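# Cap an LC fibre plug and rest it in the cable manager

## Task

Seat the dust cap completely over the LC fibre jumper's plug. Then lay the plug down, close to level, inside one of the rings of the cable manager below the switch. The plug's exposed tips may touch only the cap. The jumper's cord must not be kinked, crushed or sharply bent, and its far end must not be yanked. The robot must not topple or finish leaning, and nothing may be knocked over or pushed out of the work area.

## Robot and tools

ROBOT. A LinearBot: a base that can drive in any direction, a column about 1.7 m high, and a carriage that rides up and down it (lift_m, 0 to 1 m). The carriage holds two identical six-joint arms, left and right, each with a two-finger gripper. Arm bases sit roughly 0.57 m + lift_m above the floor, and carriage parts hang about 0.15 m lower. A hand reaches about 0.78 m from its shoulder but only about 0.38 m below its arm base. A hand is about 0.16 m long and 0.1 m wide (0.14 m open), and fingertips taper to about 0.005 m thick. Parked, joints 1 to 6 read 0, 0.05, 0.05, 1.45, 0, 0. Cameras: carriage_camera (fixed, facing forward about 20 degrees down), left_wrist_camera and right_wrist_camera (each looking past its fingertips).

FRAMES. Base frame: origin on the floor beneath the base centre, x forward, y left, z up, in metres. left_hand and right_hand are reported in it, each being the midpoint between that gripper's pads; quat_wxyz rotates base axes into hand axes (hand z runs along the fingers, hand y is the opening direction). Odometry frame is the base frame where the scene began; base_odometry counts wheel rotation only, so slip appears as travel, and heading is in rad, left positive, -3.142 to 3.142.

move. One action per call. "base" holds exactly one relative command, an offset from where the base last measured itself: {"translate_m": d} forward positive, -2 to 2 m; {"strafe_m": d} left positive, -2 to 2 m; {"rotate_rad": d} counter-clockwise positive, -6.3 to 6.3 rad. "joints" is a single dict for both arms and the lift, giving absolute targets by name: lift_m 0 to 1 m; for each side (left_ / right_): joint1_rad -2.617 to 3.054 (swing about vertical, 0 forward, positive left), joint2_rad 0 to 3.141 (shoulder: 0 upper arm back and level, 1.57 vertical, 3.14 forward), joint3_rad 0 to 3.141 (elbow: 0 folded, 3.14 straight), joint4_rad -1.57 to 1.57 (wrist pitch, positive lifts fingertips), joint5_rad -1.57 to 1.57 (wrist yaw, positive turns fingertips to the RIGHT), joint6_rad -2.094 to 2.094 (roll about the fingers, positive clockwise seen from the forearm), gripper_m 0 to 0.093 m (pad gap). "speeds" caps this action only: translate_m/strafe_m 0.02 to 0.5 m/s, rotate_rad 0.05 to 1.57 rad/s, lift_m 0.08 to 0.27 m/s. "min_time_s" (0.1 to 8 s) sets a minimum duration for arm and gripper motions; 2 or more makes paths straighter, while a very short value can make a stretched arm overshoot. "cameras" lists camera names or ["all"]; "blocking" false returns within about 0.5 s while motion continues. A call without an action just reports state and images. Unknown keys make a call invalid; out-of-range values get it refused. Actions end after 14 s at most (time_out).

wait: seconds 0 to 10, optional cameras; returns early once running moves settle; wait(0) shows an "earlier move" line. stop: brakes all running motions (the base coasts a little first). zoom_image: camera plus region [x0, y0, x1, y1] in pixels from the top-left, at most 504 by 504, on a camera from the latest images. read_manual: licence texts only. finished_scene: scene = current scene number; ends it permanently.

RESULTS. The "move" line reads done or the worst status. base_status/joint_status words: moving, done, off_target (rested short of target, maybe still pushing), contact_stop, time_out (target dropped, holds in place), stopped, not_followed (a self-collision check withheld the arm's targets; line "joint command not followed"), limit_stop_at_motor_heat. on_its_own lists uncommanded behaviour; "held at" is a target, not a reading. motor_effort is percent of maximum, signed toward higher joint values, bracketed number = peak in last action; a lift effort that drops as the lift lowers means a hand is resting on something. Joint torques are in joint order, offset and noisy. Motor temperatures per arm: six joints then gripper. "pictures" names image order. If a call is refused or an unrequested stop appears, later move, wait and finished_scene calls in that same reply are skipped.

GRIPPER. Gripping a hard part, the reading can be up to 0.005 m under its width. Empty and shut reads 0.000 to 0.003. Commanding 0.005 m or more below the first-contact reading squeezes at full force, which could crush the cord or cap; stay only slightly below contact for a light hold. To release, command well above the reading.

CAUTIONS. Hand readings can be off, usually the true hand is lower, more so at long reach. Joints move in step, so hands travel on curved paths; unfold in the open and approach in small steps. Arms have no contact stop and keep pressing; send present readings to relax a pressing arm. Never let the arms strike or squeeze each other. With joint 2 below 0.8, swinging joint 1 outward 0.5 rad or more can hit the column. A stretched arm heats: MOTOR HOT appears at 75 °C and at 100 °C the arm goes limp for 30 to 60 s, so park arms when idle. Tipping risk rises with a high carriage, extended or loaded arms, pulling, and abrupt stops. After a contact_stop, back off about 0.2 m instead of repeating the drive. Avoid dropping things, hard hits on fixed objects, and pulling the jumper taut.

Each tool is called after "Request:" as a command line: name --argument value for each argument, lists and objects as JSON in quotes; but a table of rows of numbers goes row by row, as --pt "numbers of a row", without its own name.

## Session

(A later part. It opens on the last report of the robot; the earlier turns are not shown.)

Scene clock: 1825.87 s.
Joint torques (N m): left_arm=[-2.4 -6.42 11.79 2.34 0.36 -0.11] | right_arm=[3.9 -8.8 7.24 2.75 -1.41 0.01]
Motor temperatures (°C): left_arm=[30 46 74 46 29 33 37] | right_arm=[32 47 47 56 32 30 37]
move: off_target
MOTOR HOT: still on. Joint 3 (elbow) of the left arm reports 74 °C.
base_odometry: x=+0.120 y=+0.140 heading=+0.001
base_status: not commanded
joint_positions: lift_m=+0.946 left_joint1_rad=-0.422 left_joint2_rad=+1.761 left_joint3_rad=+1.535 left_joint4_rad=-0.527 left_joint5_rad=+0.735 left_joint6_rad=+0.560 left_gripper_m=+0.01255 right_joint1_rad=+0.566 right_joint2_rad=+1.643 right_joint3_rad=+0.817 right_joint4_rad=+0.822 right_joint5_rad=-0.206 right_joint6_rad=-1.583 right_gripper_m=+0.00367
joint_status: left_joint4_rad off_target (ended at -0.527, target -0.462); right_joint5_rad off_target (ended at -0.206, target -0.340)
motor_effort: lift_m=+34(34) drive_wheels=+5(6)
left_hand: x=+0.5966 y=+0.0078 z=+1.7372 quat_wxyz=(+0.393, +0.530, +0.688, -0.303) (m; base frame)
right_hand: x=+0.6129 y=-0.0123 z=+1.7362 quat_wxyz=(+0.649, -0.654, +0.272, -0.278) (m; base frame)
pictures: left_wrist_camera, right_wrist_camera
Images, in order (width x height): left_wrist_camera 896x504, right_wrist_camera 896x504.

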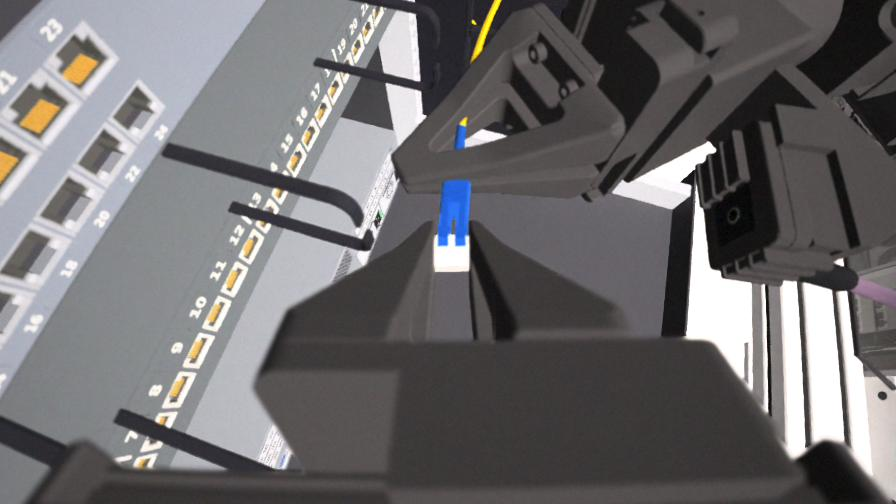

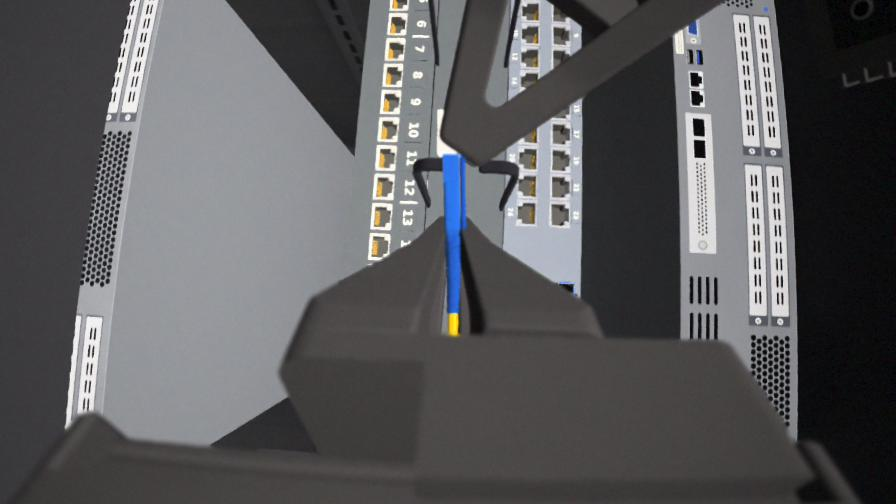

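Request:
move --joints '{"left_joint1_rad": -0.422, "left_joint2_rad": 1.7755, "left_joint3_rad": 1.574, "left_joint4_rad": -0.512, "left_joint5_rad": 0.735, "left_joint6_rad": 0.56, "right_joint1_rad": 0.566, "right_joint2_rad": 1.622, "right_joint3_rad": 0.806, "right_joint4_rad": 0.835, "right_joint5_rad": -0.268}' --min_time_s 1.0

Request:
move --joints '{"left_gripper_m": 0.03}' --min_time_s 1.0 --cameras '["left_wrist_camera", "right_wrist_camera"]'

Request:
zoom_image --camera "right_wrist_camera" --region '[410, 60, 500, 170]'

Request:
zoom_image --camera "left_wrist_camera" --region '[400, 170, 510, 290]'

Scene clock: 1856.13 s.
Joint torques (N m): left_arm=[0.06 -7.17 11.44 1.8 0.33 0.01] | right_arm=[0.72 -10.09 6.06 2.78 -0.55 0.01]
Motor temperatures (°C): left_arm=[30 45 72 48 29 33 37] | right_arm=[32 47 48 56 33 30 37]
move: off_target
MOTOR HOT: cleared for the motors of the left arm.
base_odometry: x=+0.120 y=+0.140 heading=+0.001
base_status: not commanded
joint_positions: lift_m=+0.946 left_joint1_rad=-0.422 left_joint2_rad=+1.761 left_joint3_rad=+1.535 left_joint4_rad=-0.529 left_joint5_rad=+0.735 left_joint6_rad=+0.560 left_gripper_m=+0.01255 right_joint1_rad=+0.559 right_joint2_rad=+1.643 right_joint3_rad=+0.817 right_joint4_rad=+0.821 right_joint5_rad=-0.217 right_joint6_rad=-1.583 right_gripper_m=+0.00367
joint_status: right_joint5_rad off_target (ended at -0.217, target -0.268); the others done
motor_effort: lift_m=+33(34) drive_wheels=+0(6)
left_hand: x=+0.5963 y=+0.0079 z=+1.7369 quat_wxyz=(+0.392, +0.530, +0.688, -0.303) (m; base frame)
right_hand: x=+0.6135 y=-0.0136 z=+1.7361 quat_wxyz=(+0.649, -0.655, +0.270, -0.277) (m; base frame)
pictures: none

Scene clock: 1857.43 s.
Joint torques (N m): left_arm=[0.05 -7.19 11.48 1.79 0.34 0.02] | right_arm=[0.69 -10.07 6.08 2.61 -0.12 0]
Motor temperatures (°C): left_arm=[30 45 72 47 29 33 37] | right_arm=[32 47 48 56 33 30 37]
move: done
base_odometry: x=+0.120 y=+0.140 heading=+0.001
base_status: not commanded
joint_positions: lift_m=+0.946 left_joint1_rad=-0.422 left_joint2_rad=+1.761 left_joint3_rad=+1.535 left_joint4_rad=-0.527 left_joint5_rad=+0.735 left_joint6_rad=+0.560 left_gripper_m=+0.02989 right_joint1_rad=+0.559 right_joint2_rad=+1.643 right_joint3_rad=+0.817 right_joint4_rad=+0.833 right_joint5_rad=-0.258 right_joint6_rad=-1.583 right_gripper_m=+0.00367
joint_status: all done
on_its_own: right_joint5_rad moved -0.040 to your old target -0.268
motor_effort: lift_m=+34(34) drive_wheels=+1(6)
left_hand: x=+0.5965 y=+0.0078 z=+1.7372 quat_wxyz=(+0.393, +0.530, +0.688, -0.303) (m; base frame)
right_hand: x=+0.6085 y=-0.0087 z=+1.7389 quat_wxyz=(+0.658, -0.657, +0.255, -0.266) (m; base frame)
pictures: left_wrist_camera, right_wrist_camera
Images, in order (width x height): left_wrist_camera 896x504, right_wrist_camera 896x504.

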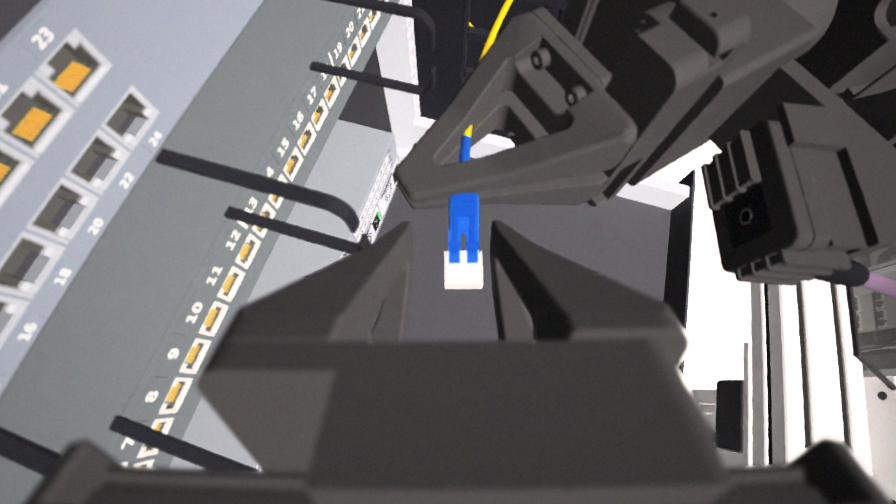

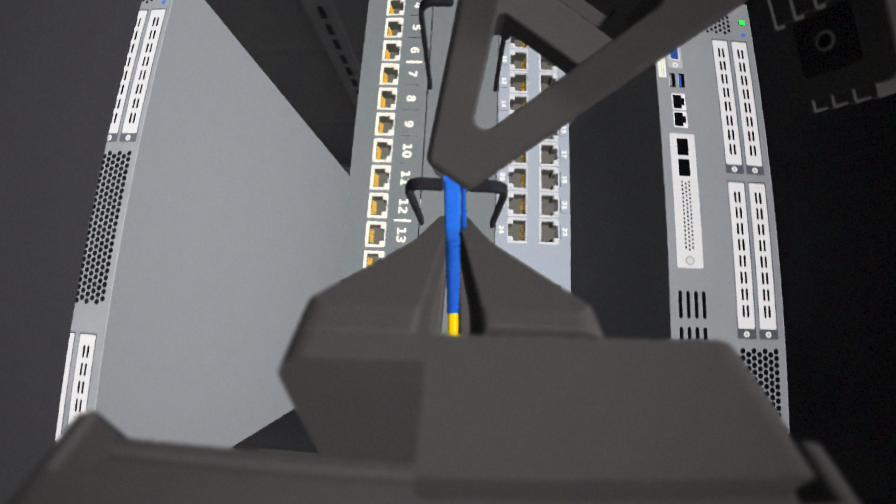

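Scaled by 4.582 from the camera's 896x504 image, which has a finer 1280x720 frame.

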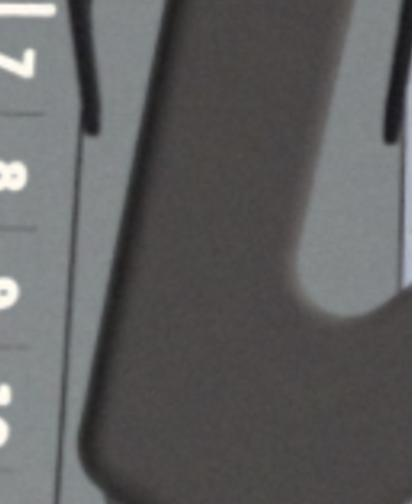

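Scaled by 4.200 from the camera's 896x504 image, which has a finer 1280x720 frame.

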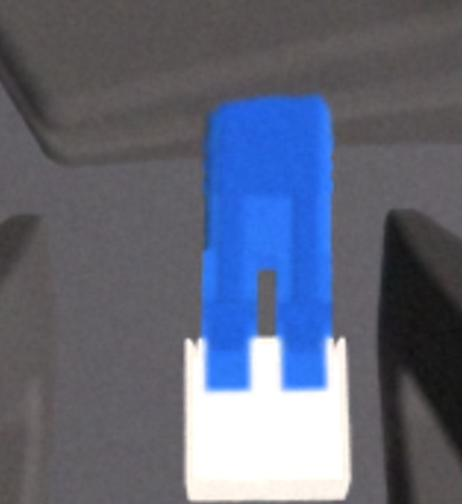

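Request:
move --joints '{"left_joint1_rad": -0.311, "left_joint2_rad": 1.648, "left_joint3_rad": 1.458, "left_joint4_rad": -0.63, "left_joint5_rad": 0.821, "left_joint6_rad": 0.675}' --min_time_s 2

Request:
move --joints '{"left_joint1_rad": -0.185, "left_joint2_rad": 1.68, "left_joint3_rad": 0.81, "left_joint4_rad": 0.868, "left_joint5_rad": 1.165, "left_joint6_rad": -0.012, "left_gripper_m": 0.0}' --min_time_s 2.5 --cameras '["left_wrist_camera", "right_wrist_camera"]'

Request:
zoom_image --camera "right_wrist_camera" --region '[400, 0, 540, 180]'

Request:
zoom_image --camera "left_wrist_camera" --region '[380, 130, 540, 290]'

Scene clock: 1909.83 s.
Joint torques (N m): left_arm=[0.64 -10.55 6.48 1.4 0.5 0.12] | right_arm=[0.69 -10.09 6.09 2.6 -0.11 0.01]
Motor temperatures (°C): left_arm=[29 46 71 45 29 33 35] | right_arm=[32 48 47 58 32 30 37]
move: done
base_odometry: x=+0.120 y=+0.140 heading=+0.001
base_status: not commanded
joint_positions: lift_m=+0.946 left_joint1_rad=-0.318 left_joint2_rad=+1.684 left_joint3_rad=+1.475 left_joint4_rad=-0.622 left_joint5_rad=+0.807 left_joint6_rad=+0.664 left_gripper_m=+0.02990 right_joint1_rad=+0.559 right_joint2_rad=+1.643 right_joint3_rad=+0.817 right_joint4_rad=+0.834 right_joint5_rad=-0.258 right_joint6_rad=-1.583 right_gripper_m=+0.00367
joint_status: all done
motor_effort: lift_m=+33(34) drive_wheels=+2(7)
left_hand: x=+0.5871 y=+0.0521 z=+1.7398 quat_wxyz=(+0.390, +0.529, +0.689, -0.303) (m; base frame)
right_hand: x=+0.6084 y=-0.0087 z=+1.7391 quat_wxyz=(+0.658, -0.657, +0.254, -0.266) (m; base frame)
pictures: none

Scene clock: 1912.73 s.
Joint torques (N m): left_arm=[0.7 -7.08 5.76 1.85 0.2 -0.09] | right_arm=[0.69 -10.04 6.08 2.6 -0.11 0.01]
Motor temperatures (°C): left_arm=[29 47 71 45 29 33 35] | right_arm=[32 48 47 58 32 30 37]
move: done
base_odometry: x=+0.120 y=+0.140 heading=+0.001
base_status: not commanded
joint_positions: lift_m=+0.946 left_joint1_rad=-0.193 left_joint2_rad=+1.683 left_joint3_rad=+0.826 left_joint4_rad=+0.852 left_joint5_rad=+1.151 left_joint6_rad=+0.000 left_gripper_m=+0.00070 right_joint1_rad=+0.559 right_joint2_rad=+1.643 right_joint3_rad=+0.817 right_joint4_rad=+0.834 right_joint5_rad=-0.258 right_joint6_rad=-1.583 right_gripper_m=+0.00367
joint_status: all done
motor_effort: lift_m=+33(34) drive_wheels=+3(6)
left_hand: x=+0.5774 y=+0.0741 z=+1.7288 quat_wxyz=(+0.552, +0.439, +0.555, -0.441) (m; base frame)
right_hand: x=+0.6084 y=-0.0086 z=+1.7392 quat_wxyz=(+0.658, -0.657, +0.254, -0.266) (m; base frame)
pictures: left_wrist_camera, right_wrist_camera
Images, in order (width x height): left_wrist_camera 896x504, right_wrist_camera 896x504.

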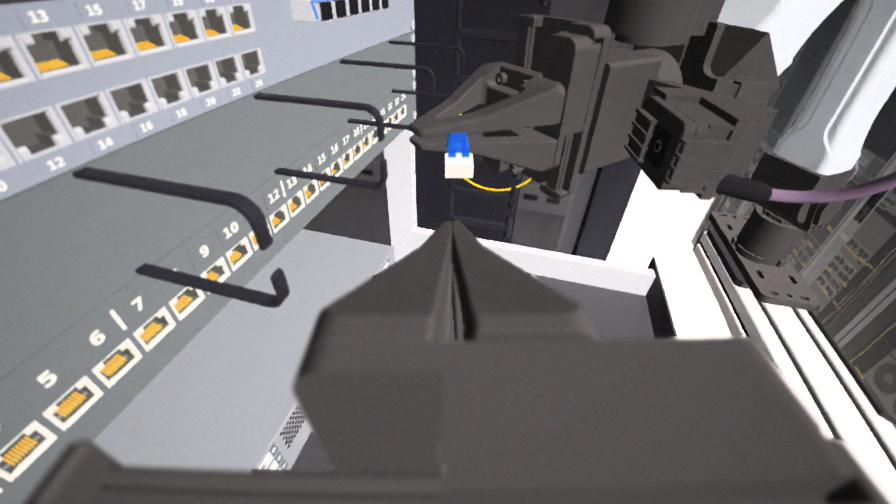

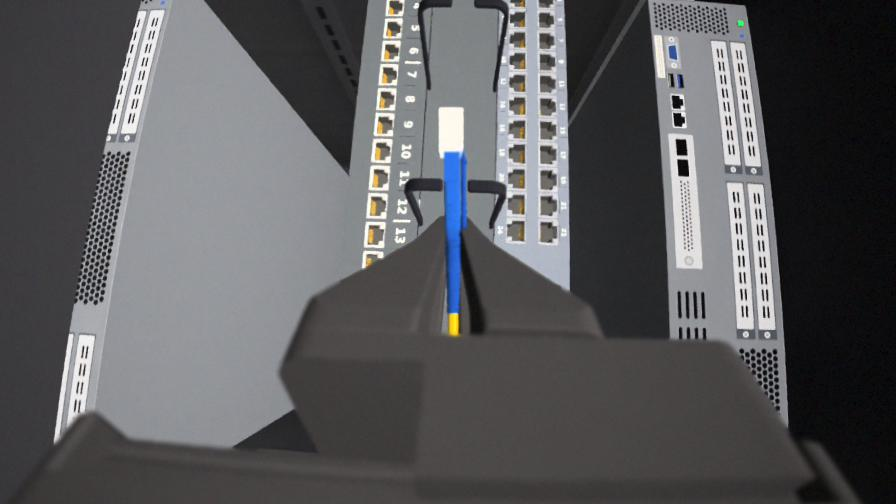

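Scaled by 2.800 from the camera's 896x504 image, which has a finer 1280x720 frame.

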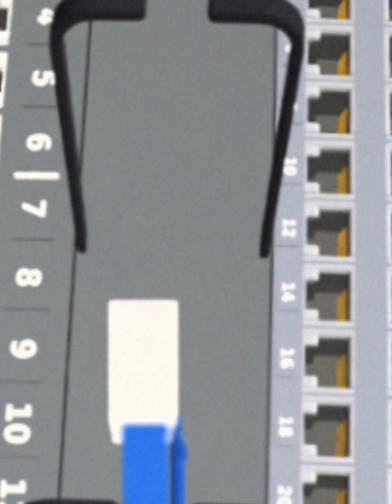

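Scaled by 3.150 from the camera's 896x504 image, which has a finer 1280x720 frame.

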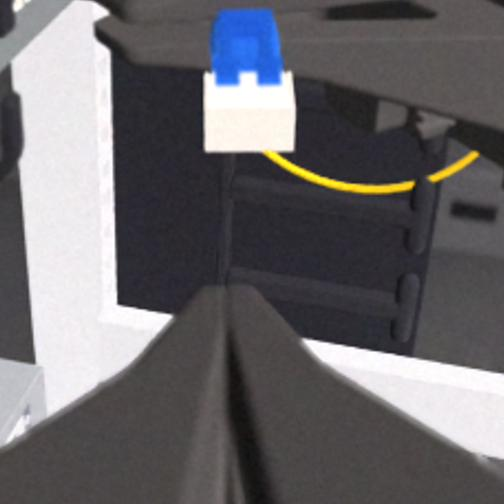

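Request:
move --joints '{"left_joint1_rad": -0.2866, "left_joint2_rad": 1.725, "left_joint3_rad": 0.9, "left_joint4_rad": 0.824, "left_joint5_rad": 1.052, "left_joint6_rad": -0.01}' --min_time_s 2 --cameras '["left_wrist_camera", "right_wrist_camera"]'

Request:
zoom_image --camera "right_wrist_camera" --region '[400, 0, 540, 180]'

Request:
zoom_image --camera "left_wrist_camera" --region '[380, 130, 540, 290]'

Scene clock: 1939.57 s.
Joint torques (N m): left_arm=[-0.58 -6.04 10.36 1.69 -0.05 -0.07] | right_arm=[0.69 -10.06 6.06 2.6 -0.11 0]
Motor temperatures (°C): left_arm=[29 46 68 45 29 33 35] | right_arm=[31 48 47 58 32 30 37]
move: done
base_odometry: x=+0.120 y=+0.140 heading=+0.001
base_status: not commanded
joint_positions: lift_m=+0.946 left_joint1_rad=-0.279 left_joint2_rad=+1.711 left_joint3_rad=+0.864 left_joint4_rad=+0.831 left_joint5_rad=+1.065 left_joint6_rad=-0.001 left_gripper_m=+0.00070 right_joint1_rad=+0.559 right_joint2_rad=+1.643 right_joint3_rad=+0.817 right_joint4_rad=+0.834 right_joint5_rad=-0.258 right_joint6_rad=-1.583 right_gripper_m=+0.00367
joint_status: all done
motor_effort: lift_m=+34(34) drive_wheels=+2(6)
left_hand: x=+0.5794 y=+0.0444 z=+1.7284 quat_wxyz=(+0.548, +0.438, +0.559, -0.443) (m; base frame)
right_hand: x=+0.6084 y=-0.0086 z=+1.7392 quat_wxyz=(+0.658, -0.657, +0.254, -0.266) (m; base frame)
pictures: left_wrist_camera, right_wrist_camera
Images, in order (width x height): left_wrist_camera 896x504, right_wrist_camera 896x504.

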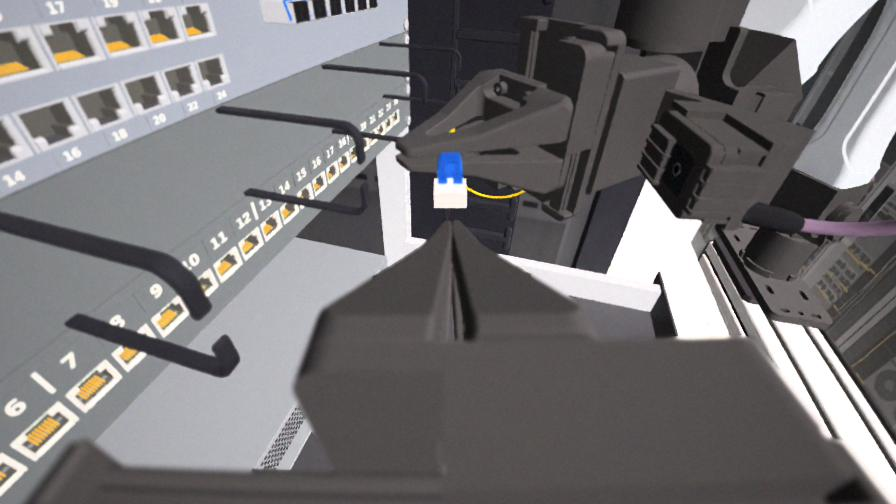

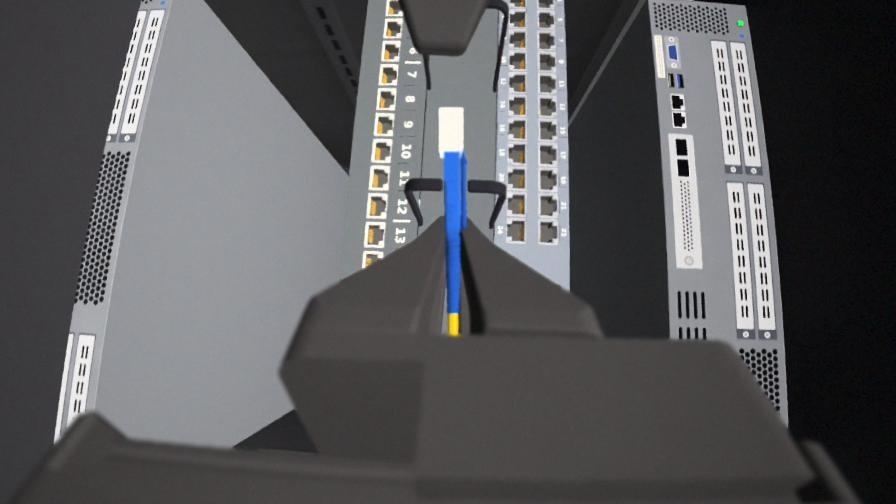

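Scaled by 2.800 from the camera's 896x504 image, which has a finer 1280x720 frame.

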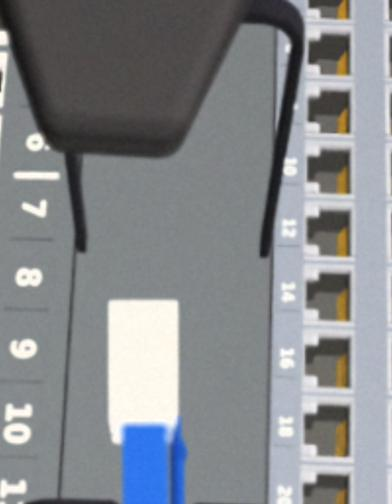

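Scaled by 3.150 from the camera's 896x504 image, which has a finer 1280x720 frame.

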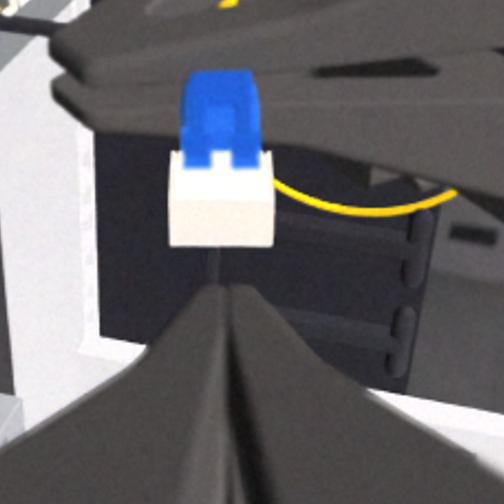

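Request:
move --joints '{"left_joint1_rad": -0.32, "left_joint2_rad": 1.7494, "left_joint3_rad": 0.933, "left_joint4_rad": 0.851, "left_joint5_rad": 1.0195, "left_joint6_rad": -0.01}' --min_time_s 1.5 --cameras '["left_wrist_camera", "right_wrist_camera"]'

Request:
zoom_image --camera "right_wrist_camera" --region '[400, 0, 540, 180]'

Request:
zoom_image --camera "left_wrist_camera" --region '[380, 130, 540, 290]'

Scene clock: 1954.47 s.
Joint torques (N m): left_arm=[-0.61 -6.26 10.41 1.95 -0.05 -0.08] | right_arm=[0.68 -10.06 6.08 2.6 -0.11 0.01]
Motor temperatures (°C): left_arm=[29 46 69 45 29 33 35] | right_arm=[31 48 47 59 32 30 37]
move: done
base_odometry: x=+0.120 y=+0.140 heading=+0.001
base_status: not commanded
joint_positions: lift_m=+0.946 left_joint1_rad=-0.312 left_joint2_rad=+1.735 left_joint3_rad=+0.897 left_joint4_rad=+0.835 left_joint5_rad=+1.033 left_joint6_rad=-0.001 left_gripper_m=+0.00070 right_joint1_rad=+0.559 right_joint2_rad=+1.643 right_joint3_rad=+0.817 right_joint4_rad=+0.834 right_joint5_rad=-0.258 right_joint6_rad=-1.583 right_gripper_m=+0.00367
joint_status: all done
motor_effort: lift_m=+34(34) drive_wheels=+5(6)
left_hand: x=+0.5832 y=+0.0313 z=+1.7311 quat_wxyz=(+0.552, +0.440, +0.554, -0.441) (m; base frame)
right_hand: x=+0.6084 y=-0.0086 z=+1.7392 quat_wxyz=(+0.658, -0.657, +0.254, -0.266) (m; base frame)
pictures: left_wrist_camera, right_wrist_camera
Images, in order (width x height): left_wrist_camera 896x504, right_wrist_camera 896x504.

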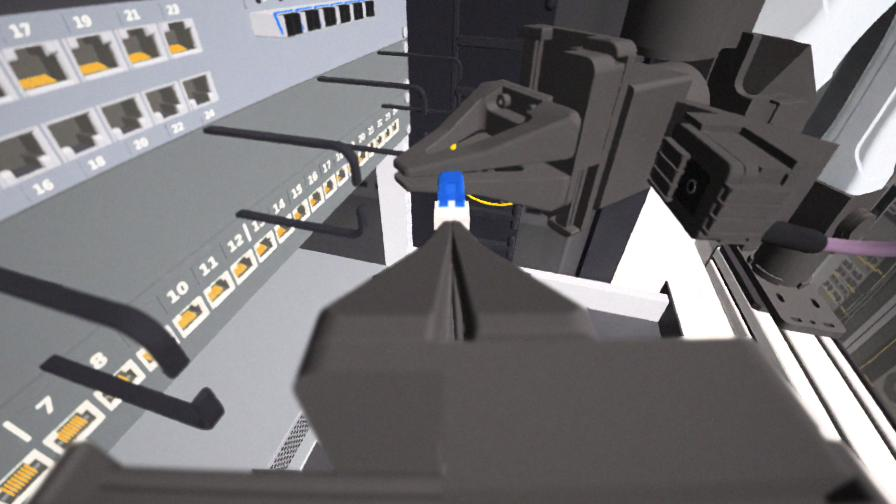

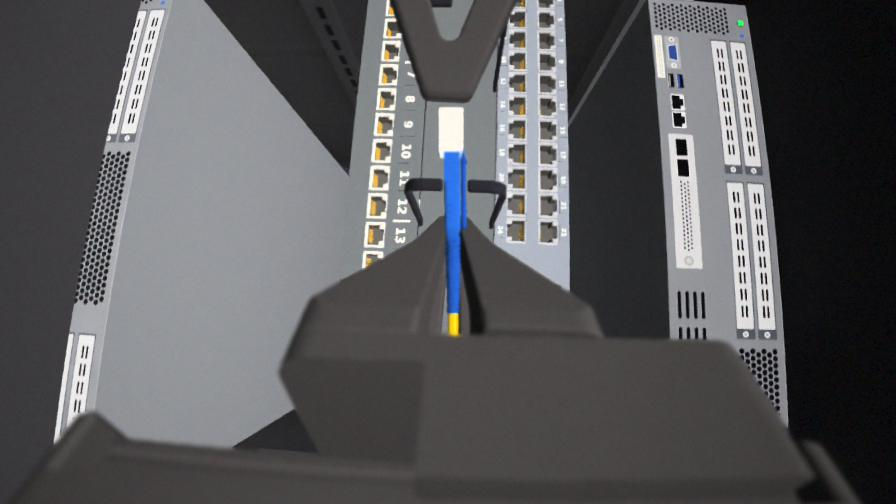

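Scaled by 2.800 from the camera's 896x504 image, which has a finer 1280x720 frame.

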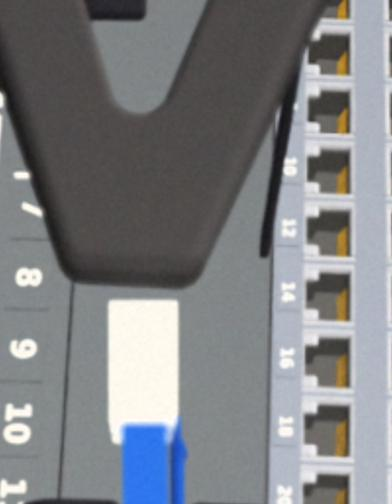

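Scaled by 3.150 from the camera's 896x504 image, which has a finer 1280x720 frame.

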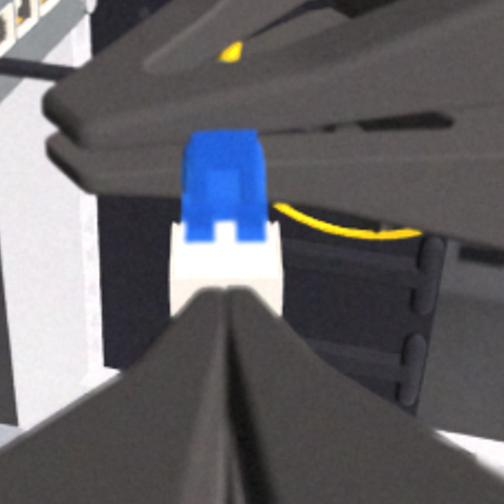

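Request:
move --joints '{"left_joint1_rad": -0.332, "left_joint2_rad": 1.7575, "left_joint3_rad": 0.944, "left_joint4_rad": 0.8555, "left_joint5_rad": 1.007, "right_joint1_rad": 0.572, "right_joint5_rad": -0.288}' --min_time_s 1.0 --cameras '["left_wrist_camera", "right_wrist_camera"]'

Request:
zoom_image --camera "right_wrist_camera" --region '[400, 40, 540, 220]'

Request:
zoom_image --camera "left_wrist_camera" --region '[380, 130, 540, 290]'

Scene clock: 1973.77 s.
Joint torques (N m): left_arm=[-1.07 -6.2 10.78 1.96 -0.12 -0.07] | right_arm=[0.92 -10.04 6.09 2.59 -0.29 0]
Motor temperatures (°C): left_arm=[29 46 68 45 29 33 35] | right_arm=[31 48 47 59 32 30 37]
move: off_target
base_odometry: x=+0.120 y=+0.140 heading=+0.001
base_status: not commanded
joint_positions: lift_m=+0.946 left_joint1_rad=-0.318 left_joint2_rad=+1.742 left_joint3_rad=+0.904 left_joint4_rad=+0.839 left_joint5_rad=+1.028 left_joint6_rad=-0.001 left_gripper_m=+0.00070 right_joint1_rad=+0.562 right_joint2_rad=+1.643 right_joint3_rad=+0.817 right_joint4_rad=+0.835 right_joint5_rad=-0.261 right_joint6_rad=-1.583 right_gripper_m=+0.00367
joint_status: right_joint5_rad off_target (ended at -0.261, target -0.288); the others done
motor_effort: lift_m=+34(34) drive_wheels=+3(7)
left_hand: x=+0.5841 y=+0.0288 z=+1.7317 quat_wxyz=(+0.553, +0.441, +0.553, -0.441) (m; base frame)
right_hand: x=+0.6070 y=-0.0069 z=+1.7394 quat_wxyz=(+0.659, -0.657, +0.252, -0.264) (m; base frame)
pictures: left_wrist_camera, right_wrist_camera
Images, in order (width x height): left_wrist_camera 896x504, right_wrist_camera 896x504.

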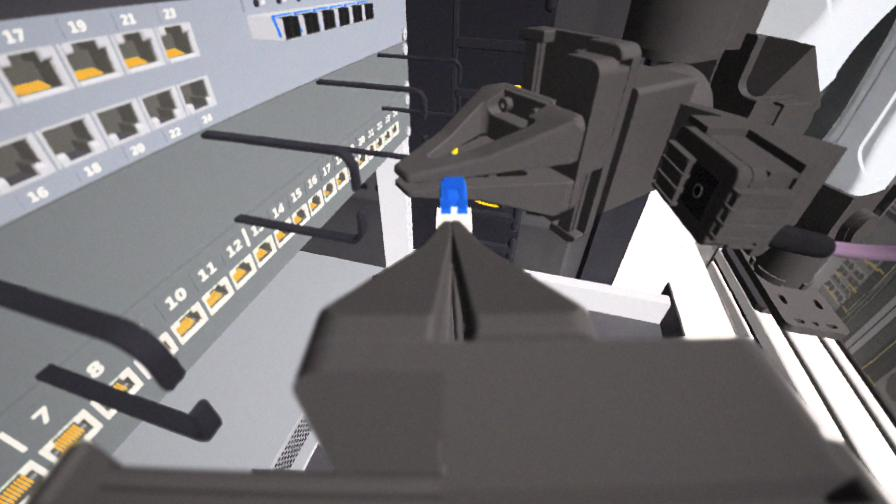

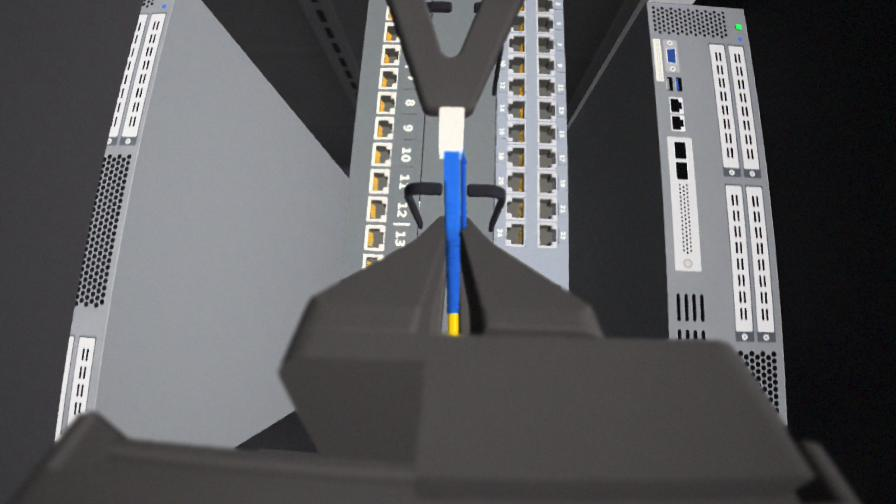

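Scaled by 2.800 from the camera's 896x504 image, which has a finer 1280x720 frame.

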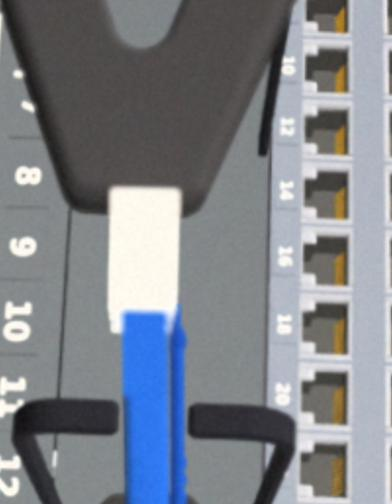

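Scaled by 3.150 from the camera's 896x504 image, which has a finer 1280x720 frame.

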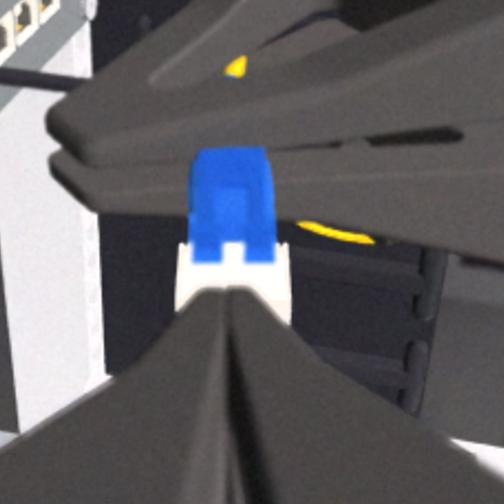

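Request:
move --joints '{"left_joint1_rad": -0.35, "left_joint2_rad": 1.767, "left_joint3_rad": 0.957, "left_joint4_rad": 0.858, "left_joint5_rad": 0.99, "right_joint1_rad": 0.588, "right_joint5_rad": -0.33}' --min_time_s 1.2 --cameras '["left_wrist_camera", "right_wrist_camera"]'

Request:
zoom_image --camera "right_wrist_camera" --region '[400, 40, 540, 220]'

Request:
zoom_image --camera "left_wrist_camera" --region '[380, 130, 540, 290]'

Scene clock: 1981.73 s.
Joint torques (N m): left_arm=[-2.19 -6.09 11.28 1.98 -0.2 -0.07] | right_arm=[2.54 -10.07 6.09 2.58 -0.84 0.01]
Motor temperatures (°C): left_arm=[29 46 70 45 29 33 35] | right_arm=[31 48 47 59 32 30 37]
move: off_target
base_odometry: x=+0.120 y=+0.140 heading=+0.001
base_status: not commanded
joint_positions: lift_m=+0.946 left_joint1_rad=-0.322 left_joint2_rad=+1.748 left_joint3_rad=+0.912 left_joint4_rad=+0.841 left_joint5_rad=+1.020 left_joint6_rad=-0.001 left_gripper_m=+0.00070 right_joint1_rad=+0.562 right_joint2_rad=+1.643 right_joint3_rad=+0.817 right_joint4_rad=+0.835 right_joint5_rad=-0.252 right_joint6_rad=-1.583 right_gripper_m=+0.00367
joint_status: left_joint1_rad off_target (ended at -0.322, target -0.350); left_joint5_rad off_target (ended at +1.019, target +0.990); right_joint1_rad off_target (ended at +0.562, target +0.588); right_joint5_rad off_target (ended at -0.252, target -0.330); the others done
motor_effort: lift_m=+34(34) drive_wheels=+3(5)
left_hand: x=+0.5861 y=+0.0269 z=+1.7319 quat_wxyz=(+0.555, +0.440, +0.553, -0.439) (m; base frame)
right_hand: x=+0.6082 y=-0.0081 z=+1.7395 quat_wxyz=(+0.658, -0.656, +0.255, -0.267) (m; base frame)
pictures: left_wrist_camera, right_wrist_camera
Images, in order (width x height): left_wrist_camera 896x504, right_wrist_camera 896x504.

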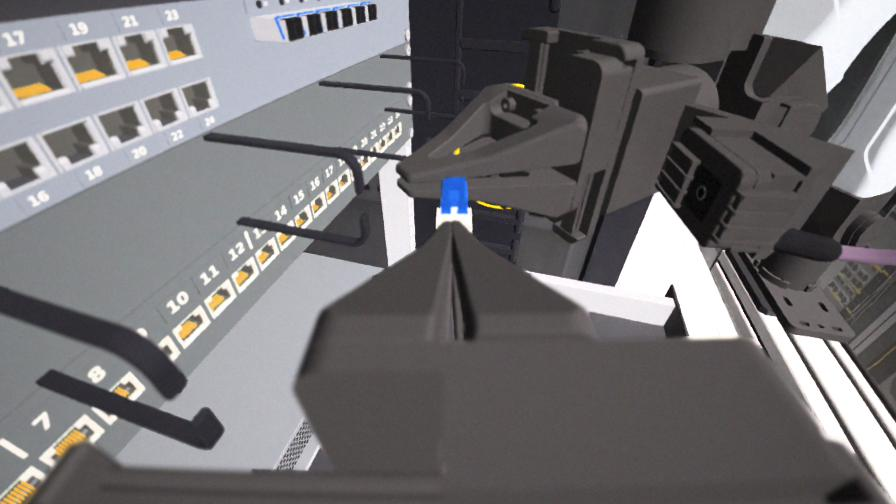

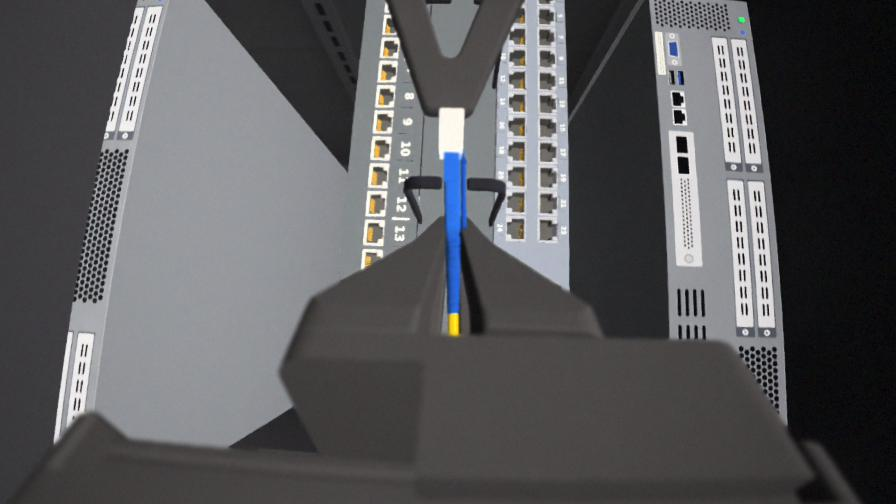

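Scaled by 2.800 from the camera's 896x504 image, which has a finer 1280x720 frame.

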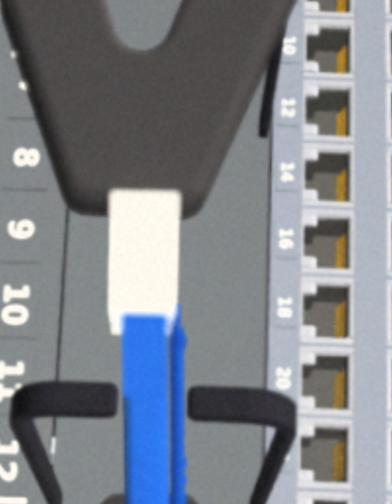

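Scaled by 3.150 from the camera's 896x504 image, which has a finer 1280x720 frame.

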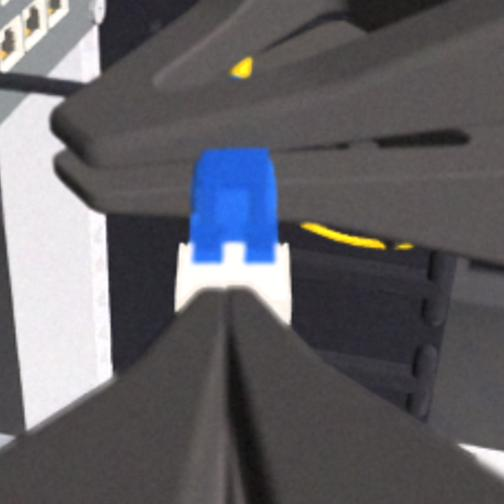

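Request:
move --joints '{"left_joint1_rad": -0.368, "left_joint2_rad": 1.779, "left_joint3_rad": 0.974, "left_joint4_rad": 0.858, "left_joint5_rad": 0.972, "right_joint1_rad": 0.608, "right_joint5_rad": -0.4}' --min_time_s 1.2 --cameras '["left_wrist_camera", "right_wrist_camera"]'

Request:
zoom_image --camera "right_wrist_camera" --region '[400, 40, 540, 220]'

Request:
zoom_image --camera "left_wrist_camera" --region '[380, 130, 540, 290]'

Scene clock: 1992.10 s.
Joint torques (N m): left_arm=[-3.41 -5.85 11.86 1.98 -0.32 -0.08] | right_arm=[4.62 -10.06 6.08 2.58 -1.63 0.01]
Motor temperatures (°C): left_arm=[30 46 71 45 29 33 35] | right_arm=[32 48 47 59 32 30 37]
move: off_target
base_odometry: x=+0.120 y=+0.140 heading=+0.001
base_status: not commanded
joint_positions: lift_m=+0.946 left_joint1_rad=-0.326 left_joint2_rad=+1.757 left_joint3_rad=+0.922 left_joint4_rad=+0.841 left_joint5_rad=+1.015 left_joint6_rad=-0.001 left_gripper_m=+0.00070 right_joint1_rad=+0.562 right_joint2_rad=+1.643 right_joint3_rad=+0.817 right_joint4_rad=+0.836 right_joint5_rad=-0.247 right_joint6_rad=-1.583 right_gripper_m=+0.00367
joint_status: left_joint1_rad off_target (ended at -0.325, target -0.368); left_joint5_rad off_target (ended at +1.015, target +0.972); right_joint1_rad off_target (ended at +0.562, target +0.608); right_joint5_rad off_target (ended at -0.247, target -0.400); the others done
motor_effort: lift_m=+33(34) drive_wheels=+1(5)
left_hand: x=+0.5883 y=+0.0250 z=+1.7321 quat_wxyz=(+0.556, +0.440, +0.553, -0.439) (m; base frame)
right_hand: x=+0.6090 y=-0.0089 z=+1.7397 quat_wxyz=(+0.658, -0.655, +0.257, -0.269) (m; base frame)
pictures: left_wrist_camera, right_wrist_camera
Images, in order (width x height): left_wrist_camera 896x504, right_wrist_camera 896x504.

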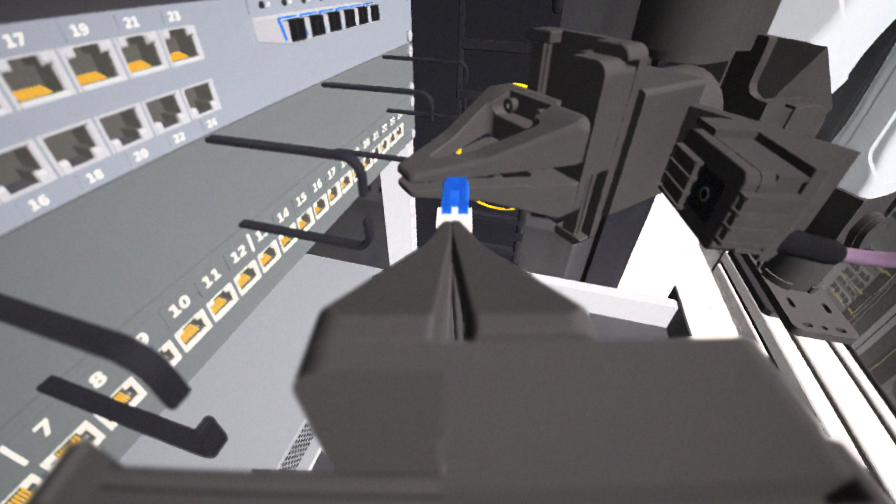

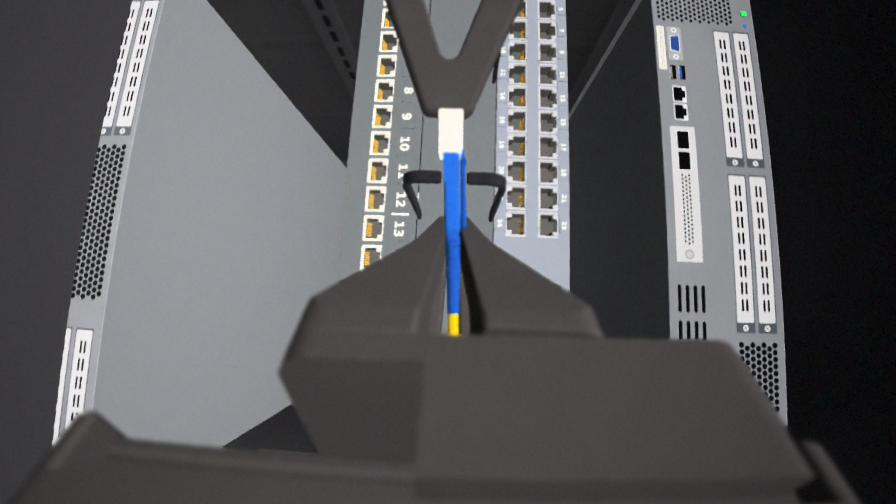

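Scaled by 2.800 from the camera's 896x504 image, which has a finer 1280x720 frame.

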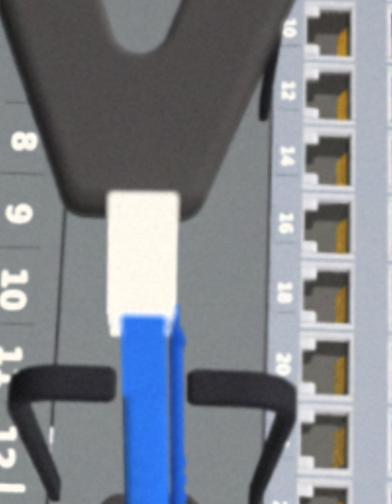

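Scaled by 3.150 from the camera's 896x504 image, which has a finer 1280x720 frame.

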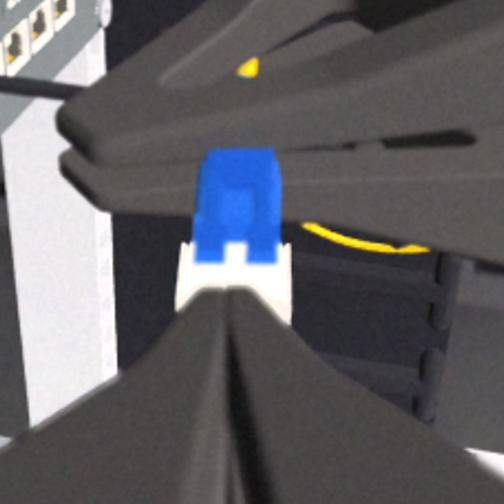

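Request:
move --joints '{"left_joint1_rad": -0.388, "left_joint2_rad": 1.787, "left_joint3_rad": 0.985, "left_joint4_rad": 0.858, "left_joint5_rad": 0.96, "right_joint1_rad": 0.628, "right_joint5_rad": -0.475}' --min_time_s 1.2 --cameras '["left_wrist_camera", "right_wrist_camera"]'

Request:
zoom_image --camera "right_wrist_camera" --region '[400, 40, 540, 220]'

Request:
zoom_image --camera "left_wrist_camera" --region '[380, 130, 540, 290]'

Scene clock: 2004.57 s.
Joint torques (N m): left_arm=[-4.64 -5.63 12.38 1.98 -0.38 -0.07] | right_arm=[6.8 -10.06 6.08 2.58 -2.41 0.01]
Motor temperatures (°C): left_arm=[30 46 74 46 29 33 35] | right_arm=[32 48 47 59 34 30 37]
move: off_target
base_odometry: x=+0.120 y=+0.140 heading=+0.001
base_status: not commanded
joint_positions: lift_m=+0.946 left_joint1_rad=-0.329 left_joint2_rad=+1.762 left_joint3_rad=+0.927 left_joint4_rad=+0.841 left_joint5_rad=+1.009 left_joint6_rad=-0.001 left_gripper_m=+0.00070 right_joint1_rad=+0.560 right_joint2_rad=+1.643 right_joint3_rad=+0.817 right_joint4_rad=+0.836 right_joint5_rad=-0.248 right_joint6_rad=-1.583 right_gripper_m=+0.00367
joint_status: left_joint1_rad off_target (ended at -0.329, target -0.388); left_joint5_rad off_target (ended at +1.008, target +0.960); right_joint1_rad off_target (ended at +0.560, target +0.628); right_joint5_rad off_target (ended at -0.248, target -0.475); the others done
motor_effort: lift_m=+34(34) drive_wheels=+1(6)
left_hand: x=+0.5894 y=+0.0234 z=+1.7317 quat_wxyz=(+0.556, +0.439, +0.553, -0.438) (m; base frame)
right_hand: x=+0.6093 y=-0.0094 z=+1.7397 quat_wxyz=(+0.658, -0.655, +0.257, -0.269) (m; base frame)
pictures: left_wrist_camera, right_wrist_camera
Images, in order (width x height): left_wrist_camera 896x504, right_wrist_camera 896x504.

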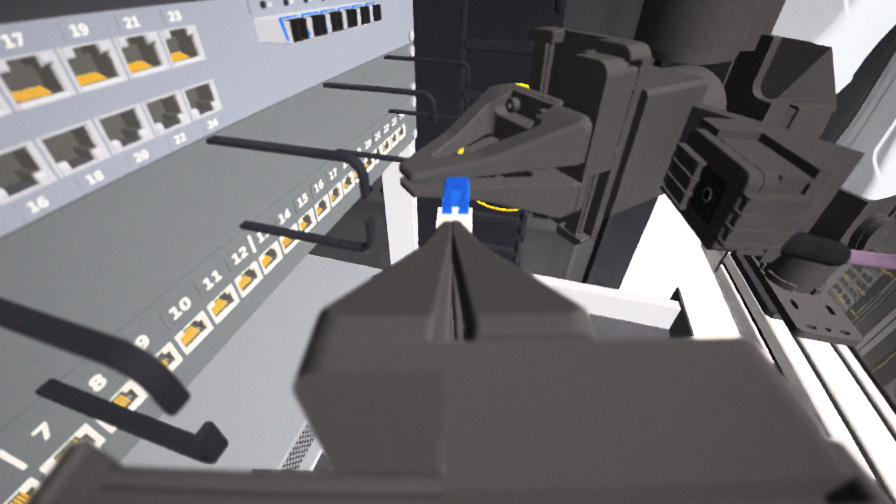

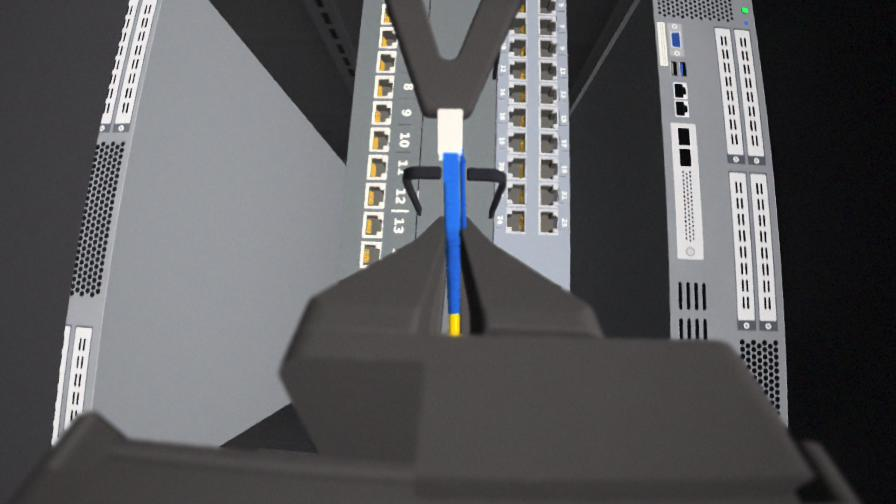

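Scaled by 2.800 from the camera's 896x504 image, which has a finer 1280x720 frame.

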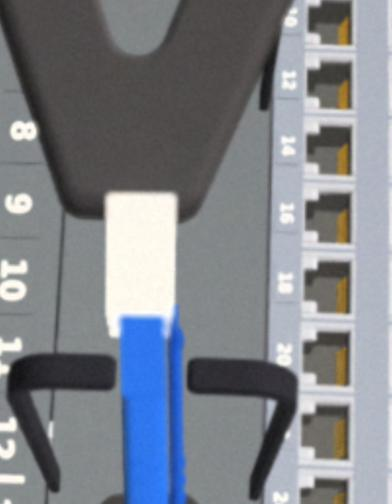

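Scaled by 3.150 from the camera's 896x504 image, which has a finer 1280x720 frame.

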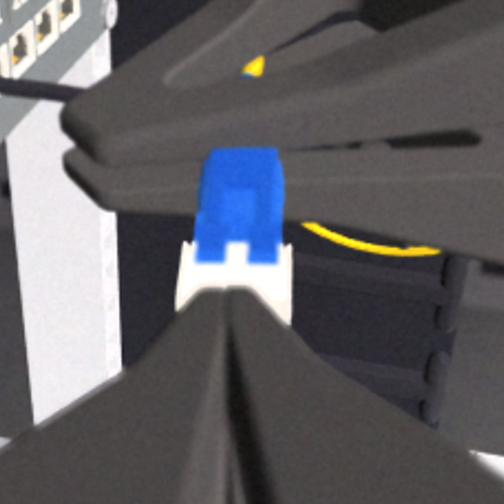

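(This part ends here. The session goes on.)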